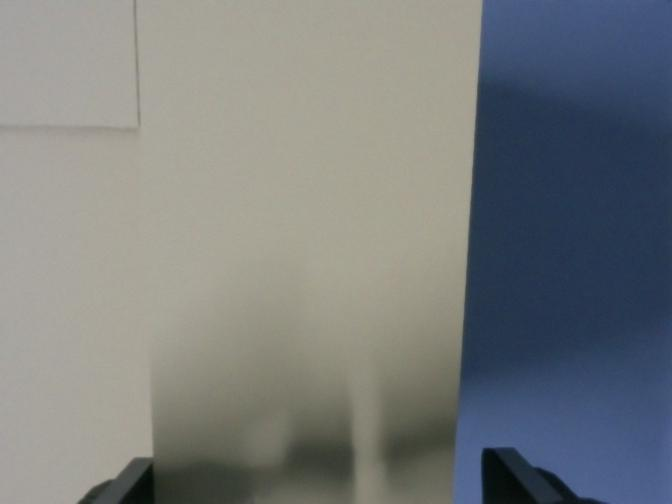

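Request:
move --arm2 '{"joints":{"joint1_rad":-0.6286,"joint2_rad":1.1061,"joint4_rad":1.2907,"joint5_rad":0.4985,"joint6_rad":0.7744,"joint7_rad":0.7004}}' --arm5 '{"joints":{"joint1_rad":0.2994,"joint2_rad":1.0733,"joint4_rad":1.1468,"joint5_rad":-0.4342,"joint6_rad":0.9003,"joint7_rad":2.2488}}' --cameras '[]'

Request:
move --arm2 '{"joints":{"joint1_rad":-0.6636,"joint2_rad":1.142,"joint4_rad":1.229,"joint5_rad":0.4818,"joint6_rad":0.8108,"joint7_rad":0.6889}}' --arm5 '{"joints":{"joint1_rad":0.3352,"joint2_rad":1.1107,"joint4_rad":1.0835,"joint5_rad":-0.4237,"joint6_rad":0.936,"joint7_rad":2.2666}}' --cameras '[]'

Request:
move --arm2 '{"joints":{"joint1_rad":-0.6986,"joint2_rad":1.1778,"joint4_rad":1.1616,"joint5_rad":0.465,"joint6_rad":0.8487,"joint7_rad":0.6774}}' --arm5 '{"joints":{"joint1_rad":0.3704,"joint2_rad":1.1511,"joint4_rad":1.0118,"joint5_rad":-0.4143,"joint6_rad":0.9761,"joint7_rad":2.2844}}' --cameras '["arm2_cam_wrist","arm5_cam_wrist"]'

Scene clock: 447.70 s.
Joint torques (N m): arm1=[-1.06 -1.3 -0.59 -10.97 -0.04 -0.23 -0.06] | arm2=[20.64 -21.16 18.26 6.85 5.09 10.56 1.19] | arm3=[-0.26 -0.37 -1.1 -8.24 0.24 -0.18 0.29] | arm4=[0.37 1.01 1.06 -9.04 -0.22 -0.39 -0.09] | arm5=[-23.15 -35.08 -24.81 -6 -8.69 9.11 0.08] | arm6=[1.13 0.34 1.22 -7.45 -0.2 -0.41 0.04]
Flange force (N): arm1=[1.5 -0.7 9.4] | arm2=[-11.9 43.7 0.1] | arm3=[-1.0 -2.9 -0.9] | arm4=[4.6 2.3 5.2] | arm5=[4.9 -40.7 12.2] | arm6=[0.0 4.0 -3.6]
move: arm2 done; arm5 done
Joint velocities: within noise
arm1, arm3, arm4, arm6: as last shown
arm2.joint_positions: joint1_rad=-0.628 joint2_rad=+1.106 joint3_rad=+0.000 joint4_rad=+1.291 joint5_rad=+0.499 joint6_rad=+0.774 joint7_rad=+0.700 gripper_m=+0.072
arm2.joint_status: all done
arm2.hand: x=+0.2209 y=+0.0906 z=+0.8019 quat_wxyz=(+0.028, -0.687, -0.707, +0.168) (m; scene frame)
arm5.joint_positions: joint1_rad=+0.299 joint2_rad=+1.073 joint3_rad=+0.000 joint4_rad=+1.147 joint5_rad=-0.434 joint6_rad=+0.900 joint7_rad=+2.249 gripper_m=+0.073
arm5.joint_status: all done
arm5.hand: x=+0.2159 y=-0.0513 z=+0.8092 quat_wxyz=(+0.024, +0.687, -0.707, -0.167) (m; scene frame)
pictures: none
No camera images: "cameras" was empty.

Scene clock: 448.50 s.
Joint torques (N m): arm1=[-1.14 -1.25 -0.66 -10.98 -0.06 -0.25 -0.06] | arm2=[18.8 -15.85 15.78 10.4 4.13 10.98 1.36] | arm3=[-0.3 -0.33 -1.09 -8.25 0.2 -0.19 0.34] | arm4=[0.38 1 1.09 -9.03 -0.22 -0.41 -0.05] | arm5=[-26.37 -35.13 -27.36 -5.01 -9.97 10.49 -0.02] | arm6=[1.12 0.33 1.21 -7.5 -0.19 -0.41 0.05]
Flange force (N): arm1=[1.7 -0.9 9.4] | arm2=[-18.7 41.7 -5.5] | arm3=[-0.8 -2.7 -0.9] | arm4=[4.6 2.5 5.1] | arm5=[6.3 -45.1 11.7] | arm6=[0.1 4.0 -3.4]
move: arm2 done; arm5 done
Joint velocities: within noise
arm1.joint_positions: joint1_rad=+0.000 joint2_rad=-0.400 joint3_rad=+0.000 joint4_rad=+1.500 joint5_rad=+0.000 joint6_rad=+1.970 joint7_rad=+1.571 gripper_m=+0.085
arm1.joint_status: not commanded
arm1.hand: x=-0.7400 y=+0.4972 z=+1.5122 quat_wxyz=(-0.027, -0.671, -0.741, +0.016) (m; scene frame)
arm2.joint_positions: joint1_rad=-0.664 joint2_rad=+1.142 joint3_rad=+0.000 joint4_rad=+1.229 joint5_rad=+0.482 joint6_rad=+0.811 joint7_rad=+0.689 gripper_m=+0.072
arm2.joint_status: all done
arm2.hand: x=+0.2451 y=+0.0907 z=+0.7939 quat_wxyz=(+0.030, -0.686, -0.707, +0.168) (m; scene frame)
arm3.joint_positions: joint1_rad=+0.428 joint2_rad=-0.420 joint3_rad=-0.114 joint4_rad=+1.539 joint5_rad=-0.034 joint6_rad=+1.985 joint7_rad=+1.341 gripper_m=+0.085
arm3.joint_status: not commanded
arm3.hand: x=+0.7696 y=+0.5907 z=+1.1089 quat_wxyz=(-0.006, -0.869, -0.495, +0.016) (m; scene frame)
arm4.joint_positions: joint1_rad=-0.423 joint2_rad=-0.413 joint3_rad=-0.036 joint4_rad=+1.450 joint5_rad=-0.024 joint6_rad=+1.972 joint7_rad=+1.392 gripper_m=+0.085
arm4.joint_status: not commanded
arm4.hand: x=+0.7699 y=-0.5637 z=+1.1754 quat_wxyz=(-0.024, +0.804, -0.591, -0.054) (m; scene frame)
arm5.joint_positions: joint1_rad=+0.335 joint2_rad=+1.111 joint3_rad=+0.000 joint4_rad=+1.084 joint5_rad=-0.424 joint6_rad=+0.936 joint7_rad=+2.267 gripper_m=+0.073
arm5.joint_status: all done
arm5.hand: x=+0.2410 y=-0.0513 z=+0.8019 quat_wxyz=(+0.024, +0.687, -0.707, -0.167) (m; scene frame)
arm6.joint_positions: joint1_rad=+0.000 joint2_rad=-0.400 joint3_rad=+0.000 joint4_rad=+1.500 joint5_rad=+0.000 joint6_rad=+1.970 joint7_rad=+1.571 gripper_m=+0.085
arm6.joint_status: not commanded
arm6.hand: x=-0.6332 y=-0.5482 z=+1.5550 quat_wxyz=(-0.030, +0.729, -0.683, -0.029) (m; scene frame)
pictures: none
No camera images: "cameras" was empty.

Scene clock: 449.33 s.
Joint torques (N m): arm1=[-1.16 -1.28 -0.62 -10.95 0 -0.19 -0.1] | arm2=[12.98 -27.12 11.75 4.28 3.53 9.04 1.28] | arm3=[-0.32 -0.32 -1.08 -8.21 0.2 -0.2 0.3] | arm4=[0.39 1.01 1.1 -9.01 -0.23 -0.42 -0.06] | arm5=[-27.34 -36.22 -27.68 -4.86 -10.61 10.99 0.01] | arm6=[1.13 0.32 1.23 -7.47 -0.2 -0.4 0.06]
Flange force (N): arm1=[1.5 -0.8 9.4] | arm2=[-16.0 37.4 11.5] | arm3=[-0.9 -2.8 -1.1] | arm4=[4.6 2.5 5.0] | arm5=[6.7 -46.9 12.8] | arm6=[0.0 4.1 -3.5]
move: arm2 done; arm5 done
Joint velocities: within noise
arm1, arm3, arm4, arm6: as last shown
arm2.joint_positions: joint1_rad=-0.699 joint2_rad=+1.178 joint3_rad=+0.000 joint4_rad=+1.162 joint5_rad=+0.465 joint6_rad=+0.849 joint7_rad=+0.677 gripper_m=+0.072
arm2.joint_status: all done
arm2.hand: x=+0.2708 y=+0.0905 z=+0.7871 quat_wxyz=(+0.029, -0.687, -0.707, +0.168) (m; scene frame)
arm5.joint_positions: joint1_rad=+0.370 joint2_rad=+1.151 joint3_rad=+0.000 joint4_rad=+1.012 joint5_rad=-0.414 joint6_rad=+0.976 joint7_rad=+2.284 gripper_m=+0.073
arm5.joint_status: all done
arm5.hand: x=+0.2664 y=-0.0511 z=+0.7949 quat_wxyz=(+0.024, +0.687, -0.707, -0.167) (m; scene frame)
pictures: arm2_cam_wrist, arm5_cam_wrist

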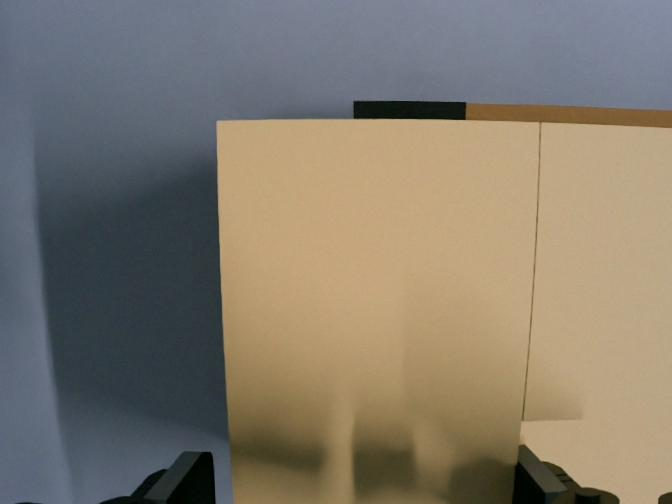

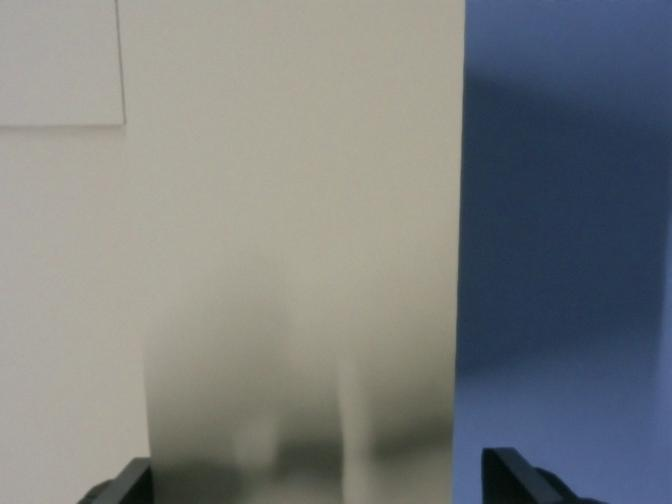

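Request:
move --arm2 '{"joints":{"joint1_rad":-0.7146,"joint2_rad":1.1982,"joint4_rad":1.1241,"joint5_rad":0.4561,"joint6_rad":0.8699,"joint7_rad":0.6741}}' --arm5 '{"joints":{"joint1_rad":0.3864,"joint2_rad":1.1729,"joint4_rad":0.9719,"joint5_rad":-0.4089,"joint6_rad":0.9983,"joint7_rad":2.2903}}' --cameras '[]'

Request:
move --arm2 '{"joints":{"joint1_rad":-0.7306,"joint2_rad":1.2186,"joint4_rad":1.0865,"joint5_rad":0.4473,"joint6_rad":0.891,"joint7_rad":0.6709}}' --arm5 '{"joints":{"joint1_rad":0.4025,"joint2_rad":1.1948,"joint4_rad":0.932,"joint5_rad":-0.4034,"joint6_rad":1.0205,"joint7_rad":2.2962}}' --cameras '["arm2_cam_wrist","arm5_cam_wrist","cam_high"]'

Scene clock: 456.23 s.
Joint torques (N m): arm1=[-1.08 -1.29 -0.65 -10.98 -0.05 -0.25 -0.07] | arm2=[13.29 -22.54 11.48 2.95 3.7 7.01 0.97] | arm3=[-0.32 -0.36 -1.11 -8.26 0.24 -0.23 0.31] | arm4=[0.4 1.02 1.09 -9.06 -0.21 -0.41 -0.07] | arm5=[-30.57 -35.65 -29.92 -6.24 -11.97 10.04 0.1] | arm6=[1.13 0.36 1.22 -7.46 -0.19 -0.41 0.05]
Flange force (N): arm1=[1.6 -0.9 9.4] | arm2=[-10.3 30.9 -0.3] | arm3=[-0.9 -2.8 -1.0] | arm4=[4.7 2.5 5.2] | arm5=[13.5 -47.4 7.9] | arm6=[0.1 4.0 -3.5]
move: arm2 done; arm5 done
Joint velocities: within noise
arm1, arm3, arm4, arm6: as last shown
arm2.joint_positions: joint1_rad=-0.715 joint2_rad=+1.198 joint3_rad=+0.000 joint4_rad=+1.124 joint5_rad=+0.456 joint6_rad=+0.870 joint7_rad=+0.674 gripper_m=+0.072
arm2.joint_status: all done
arm2.hand: x=+0.2829 y=+0.0904 z=+0.7830 quat_wxyz=(+0.029, -0.687, -0.707, +0.168) (m; scene frame)
arm5.joint_positions: joint1_rad=+0.386 joint2_rad=+1.173 joint3_rad=+0.000 joint4_rad=+0.972 joint5_rad=-0.409 joint6_rad=+0.998 joint7_rad=+2.290 gripper_m=+0.073
arm5.joint_status: all done
arm5.hand: x=+0.2785 y=-0.0506 z=+0.7914 quat_wxyz=(+0.024, +0.687, -0.707, -0.167) (m; scene frame)
pictures: none
No camera images: "cameras" was empty.

Scene clock: 456.93 s.
Joint torques (N m): arm1=[-1.08 -1.23 -0.6 -10.97 -0.07 -0.19 -0.08] | arm2=[11.14 -19.53 9.25 4.3 2.79 6.91 1.1] | arm3=[-0.34 -0.36 -1.08 -8.21 0.2 -0.19 0.31] | arm4=[0.37 1.01 1.09 -9.04 -0.23 -0.4 -0.07] | arm5=[-32.63 -35.34 -31.19 -3.72 -12.61 12.3 -0.01] | arm6=[1.12 0.35 1.21 -7.46 -0.16 -0.4 0.04]
Flange force (N): arm1=[1.7 -0.8 9.5] | arm2=[-13.4 27.5 -3.4] | arm3=[-1.0 -2.8 -1.1] | arm4=[4.6 2.4 5.2] | arm5=[9.4 -53.2 9.6] | arm6=[0.1 4.0 -3.5]
move: arm2 done; arm5 done
Joint velocities: within noise
arm1, arm3, arm4, arm6: as last shown
arm2.joint_positions: joint1_rad=-0.731 joint2_rad=+1.219 joint3_rad=+0.000 joint4_rad=+1.087 joint5_rad=+0.447 joint6_rad=+0.891 joint7_rad=+0.671 gripper_m=+0.072
arm2.joint_status: all done
arm2.hand: x=+0.2952 y=+0.0907 z=+0.7790 quat_wxyz=(+0.030, -0.686, -0.707, +0.168) (m; scene frame)
arm5.joint_positions: joint1_rad=+0.402 joint2_rad=+1.195 joint3_rad=+0.000 joint4_rad=+0.932 joint5_rad=-0.403 joint6_rad=+1.021 joint7_rad=+2.296 gripper_m=+0.073
arm5.joint_status: all done
arm5.hand: x=+0.2907 y=-0.0509 z=+0.7877 quat_wxyz=(+0.024, +0.687, -0.707, -0.167) (m; scene frame)
pictures: arm2_cam_wrist, arm5_cam_wrist, cam_high

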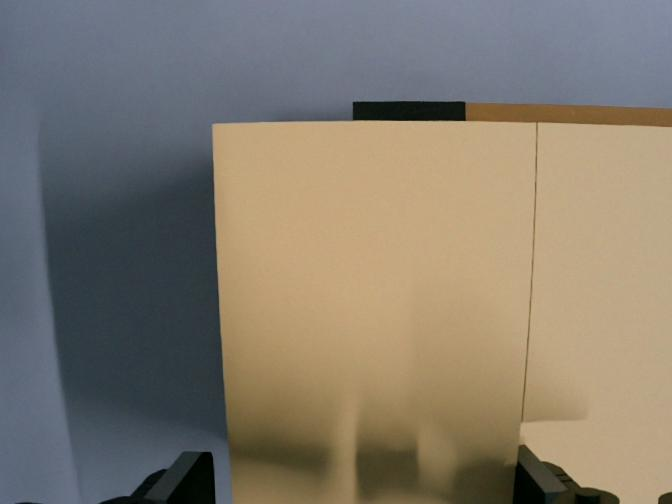

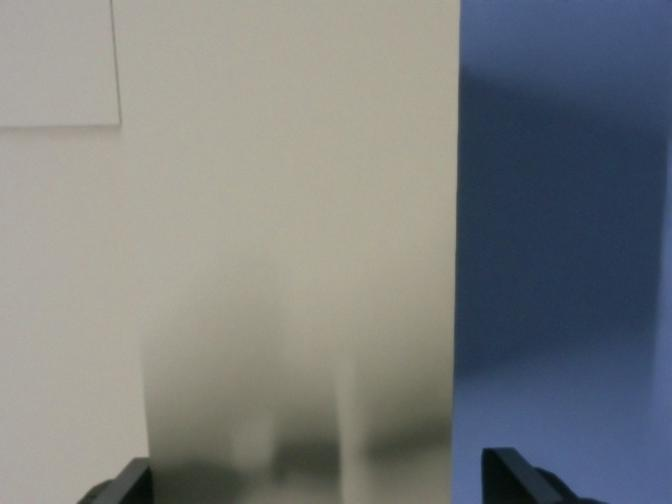

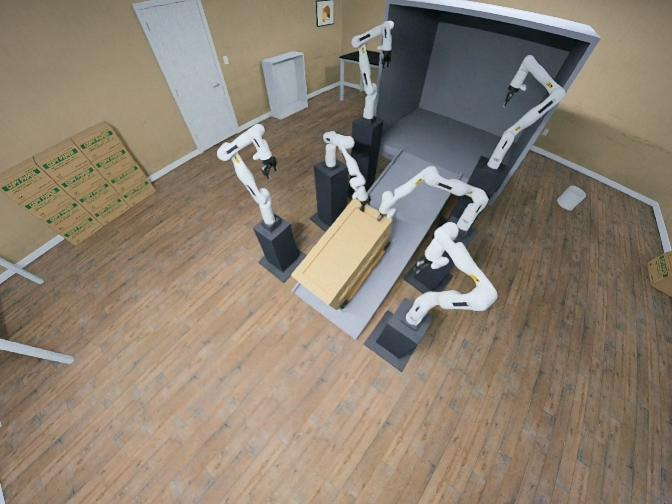

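Request:
move --arm2 '{"joints":{"joint1_rad":-0.7466,"joint2_rad":1.239,"joint4_rad":1.045,"joint5_rad":0.4385,"joint6_rad":0.914,"joint7_rad":0.6677}}' --arm5 '{"joints":{"joint1_rad":0.4208,"joint2_rad":1.2183,"joint4_rad":0.8874,"joint5_rad":-0.3979,"joint6_rad":1.0452,"joint7_rad":2.3021}}' --cameras '[]'

Request:
move --arm2 '{"joints":{"joint1_rad":-0.7625,"joint2_rad":1.2594,"joint4_rad":1.0035,"joint5_rad":0.4296,"joint6_rad":0.937,"joint7_rad":0.6644}}' --arm5 '{"joints":{"joint1_rad":0.437,"joint2_rad":1.2418,"joint4_rad":0.8427,"joint5_rad":-0.3924,"joint6_rad":1.0698,"joint7_rad":2.308}}' --cameras '["arm2_cam_wrist","arm5_cam_wrist"]'

Scene clock: 458.70 s.
Joint torques (N m): arm1=[-1.1 -1.25 -0.61 -10.97 -0.08 -0.24 -0.05] | arm2=[10.81 -22.24 9.06 3.19 2.83 6.92 1.08] | arm3=[-0.29 -0.33 -1.04 -8.22 0.23 -0.21 0.28] | arm4=[0.35 1 1.06 -9.11 -0.19 -0.42 -0.07] | arm5=[-31.66 -37.24 -29.99 -3.11 -12.53 13.42 -0.18] | arm6=[1.1 0.34 1.25 -7.45 -0.17 -0.4 0.04]
Flange force (N): arm1=[1.7 -0.7 9.4] | arm2=[-12.9 28.5 0.6] | arm3=[-0.9 -2.7 -1.1] | arm4=[4.7 2.4 5.4] | arm5=[6.3 -54.9 14.5] | arm6=[0.0 4.1 -3.6]
move: arm2 done; arm5 done
Joint velocities: within noise
arm1, arm3, arm4, arm6: as last shown
arm2.joint_positions: joint1_rad=-0.747 joint2_rad=+1.239 joint3_rad=+0.000 joint4_rad=+1.045 joint5_rad=+0.439 joint6_rad=+0.914 joint7_rad=+0.668 gripper_m=+0.072
arm2.joint_status: all done
arm2.hand: x=+0.3081 y=+0.0904 z=+0.7758 quat_wxyz=(+0.029, -0.687, -0.707, +0.168) (m; scene frame)
arm5.joint_positions: joint1_rad=+0.421 joint2_rad=+1.218 joint3_rad=+0.000 joint4_rad=+0.887 joint5_rad=-0.398 joint6_rad=+1.045 joint7_rad=+2.302 gripper_m=+0.073
arm5.joint_status: all done
arm5.hand: x=+0.3046 y=-0.0515 z=+0.7841 quat_wxyz=(+0.024, +0.686, -0.708, -0.167) (m; scene frame)
pictures: none
No camera images: "cameras" was empty.

Scene clock: 459.43 s.
Joint torques (N m): arm1=[-1.1 -1.31 -0.66 -10.98 -0.07 -0.25 -0.02] | arm2=[9.23 -23.53 7.89 0.41 2.77 5.09 0.85] | arm3=[-0.31 -0.36 -1.07 -8.23 0.21 -0.22 0.28] | arm4=[0.35 1.05 1.09 -9.07 -0.23 -0.42 -0.09] | arm5=[-33.66 -38.94 -31.18 -3.18 -13.56 14.36 -0.27] | arm6=[1.13 0.33 1.21 -7.45 -0.18 -0.4 0.04]
Flange force (N): arm1=[1.5 -0.8 9.3] | arm2=[-9.0 23.4 -0.4] | arm3=[-0.9 -2.9 -1.1] | arm4=[4.7 2.4 5.3] | arm5=[7.4 -58.6 16.8] | arm6=[0.0 4.0 -3.5]
move: arm2 done; arm5 done
Joint velocities: within noise
arm1, arm3, arm4, arm6: as last shown
arm2.joint_positions: joint1_rad=-0.763 joint2_rad=+1.259 joint3_rad=+0.000 joint4_rad=+1.004 joint5_rad=+0.430 joint6_rad=+0.937 joint7_rad=+0.664 gripper_m=+0.072
arm2.joint_status: all done
arm2.hand: x=+0.3211 y=+0.0906 z=+0.7727 quat_wxyz=(+0.028, -0.687, -0.707, +0.168) (m; scene frame)
arm5.joint_positions: joint1_rad=+0.437 joint2_rad=+1.242 joint3_rad=+0.000 joint4_rad=+0.843 joint5_rad=-0.392 joint6_rad=+1.070 joint7_rad=+2.308 gripper_m=+0.073
arm5.joint_status: all done
arm5.hand: x=+0.3173 y=-0.0520 z=+0.7807 quat_wxyz=(+0.024, +0.686, -0.707, -0.167) (m; scene frame)
pictures: arm2_cam_wrist, arm5_cam_wrist

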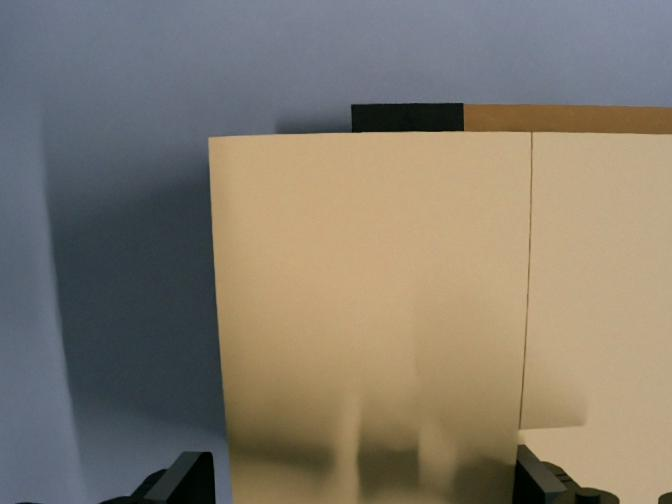

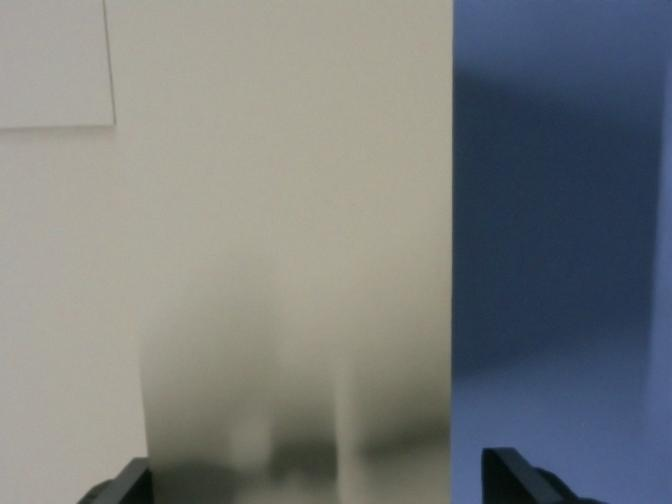

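Request:
move --arm2 '{"joints":{"joint1_rad":-0.7773,"joint2_rad":1.2844,"joint4_rad":0.9535,"joint5_rad":0.421,"joint6_rad":0.9652,"joint7_rad":0.664}}' --arm5 '{"joints":{"joint1_rad":0.4535,"joint2_rad":1.272,"joint4_rad":0.7838,"joint5_rad":-0.3861,"joint6_rad":1.1022,"joint7_rad":2.3098}}' --cameras '[]'

Request:
move --arm2 '{"joints":{"joint1_rad":-0.7921,"joint2_rad":1.3097,"joint4_rad":0.9022,"joint5_rad":0.4125,"joint6_rad":0.994,"joint7_rad":0.6637}}' --arm5 '{"joints":{"joint1_rad":0.469,"joint2_rad":1.304,"joint4_rad":0.722,"joint5_rad":-0.3799,"joint6_rad":1.136,"joint7_rad":2.3115}}' --cameras '["arm2_cam_wrist","arm5_cam_wrist"]'

Scene clock: 466.00 s.
Joint torques (N m): arm1=[-1.12 -1.28 -0.66 -10.97 -0.03 -0.24 -0.05] | arm2=[10.15 -24.83 8.59 -0.31 3.26 5.24 0.73] | arm3=[-0.32 -0.33 -1.08 -8.22 0.21 -0.22 0.28] | arm4=[0.37 1.01 1.11 -9.07 -0.22 -0.43 -0.06] | arm5=[-34.4 -37.37 -30.89 -4.33 -13.97 12.85 -0.11] | arm6=[1.12 0.35 1.19 -7.46 -0.18 -0.4 0.05]
Flange force (N): arm1=[1.6 -0.8 9.3] | arm2=[-7.5 24.6 0.6] | arm3=[-0.9 -2.9 -1.1] | arm4=[4.7 2.5 5.2] | arm5=[12.6 -54.7 11.5] | arm6=[0.1 3.9 -3.5]
move: arm2 done; arm5 done
Joint velocities: within noise
arm1, arm3, arm4, arm6: as last shown
arm2.joint_positions: joint1_rad=-0.777 joint2_rad=+1.284 joint3_rad=+0.000 joint4_rad=+0.953 joint5_rad=+0.421 joint6_rad=+0.965 joint7_rad=+0.664 gripper_m=+0.072
arm2.joint_status: all done
arm2.hand: x=+0.3336 y=+0.0901 z=+0.7688 quat_wxyz=(+0.029, -0.687, -0.707, +0.168) (m; scene frame)
arm5.joint_positions: joint1_rad=+0.453 joint2_rad=+1.272 joint3_rad=+0.000 joint4_rad=+0.784 joint5_rad=-0.386 joint6_rad=+1.102 joint7_rad=+2.310 gripper_m=+0.073
arm5.joint_status: all done
arm5.hand: x=+0.3308 y=-0.0516 z=+0.7767 quat_wxyz=(+0.024, +0.686, -0.708, -0.167) (m; scene frame)
pictures: none
No camera images: "cameras" was empty.

Scene clock: 466.80 s.
Joint torques (N m): arm1=[-1.14 -1.28 -0.69 -11.03 -0.06 -0.22 -0.03] | arm2=[10.87 -24.22 8.91 -0.79 3.62 4.73 0.65] | arm3=[-0.29 -0.4 -1.08 -8.25 0.22 -0.22 0.29] | arm4=[0.35 1.01 1.05 -9.05 -0.24 -0.41 -0.09] | arm5=[-36.63 -31.16 -31.11 -2.53 -14.51 12.02 -0.06] | arm6=[1.12 0.35 1.23 -7.46 -0.21 -0.43 0.06]
Flange force (N): arm1=[1.6 -0.9 9.6] | arm2=[-6.1 24.3 -1.9] | arm3=[-1.0 -2.8 -1.0] | arm4=[4.6 2.2 5.2] | arm5=[14.1 -53.2 0.4] | arm6=[0.1 4.1 -3.6]
move: arm2 done; arm5 done
Joint velocities: within noise
arm1, arm3, arm4, arm6: as last shown
arm2.joint_positions: joint1_rad=-0.792 joint2_rad=+1.310 joint3_rad=+0.000 joint4_rad=+0.902 joint5_rad=+0.412 joint6_rad=+0.994 joint7_rad=+0.664 gripper_m=+0.072
arm2.joint_status: all done
arm2.hand: x=+0.3461 y=+0.0898 z=+0.7651 quat_wxyz=(+0.029, -0.687, -0.707, +0.169) (m; scene frame)
arm5.joint_positions: joint1_rad=+0.469 joint2_rad=+1.304 joint3_rad=+0.000 joint4_rad=+0.722 joint5_rad=-0.380 joint6_rad=+1.136 joint7_rad=+2.311 gripper_m=+0.073
arm5.joint_status: all done
arm5.hand: x=+0.3437 y=-0.0515 z=+0.7722 quat_wxyz=(+0.025, +0.686, -0.708, -0.167) (m; scene frame)
pictures: arm2_cam_wrist, arm5_cam_wrist

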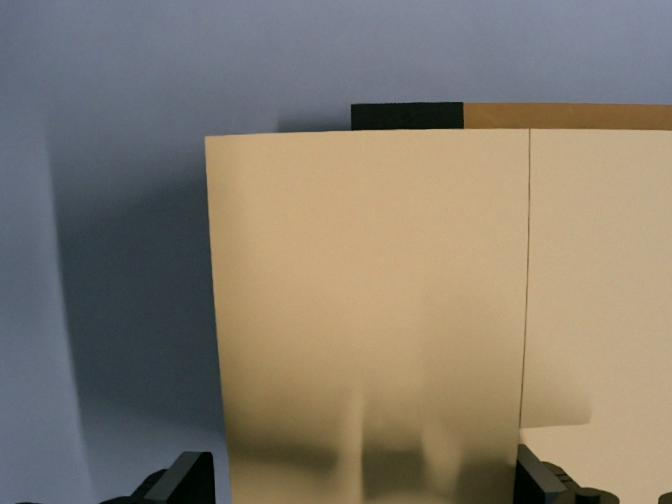

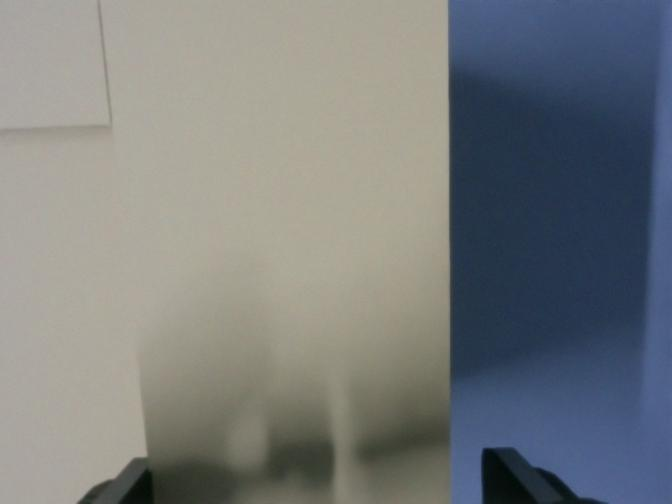

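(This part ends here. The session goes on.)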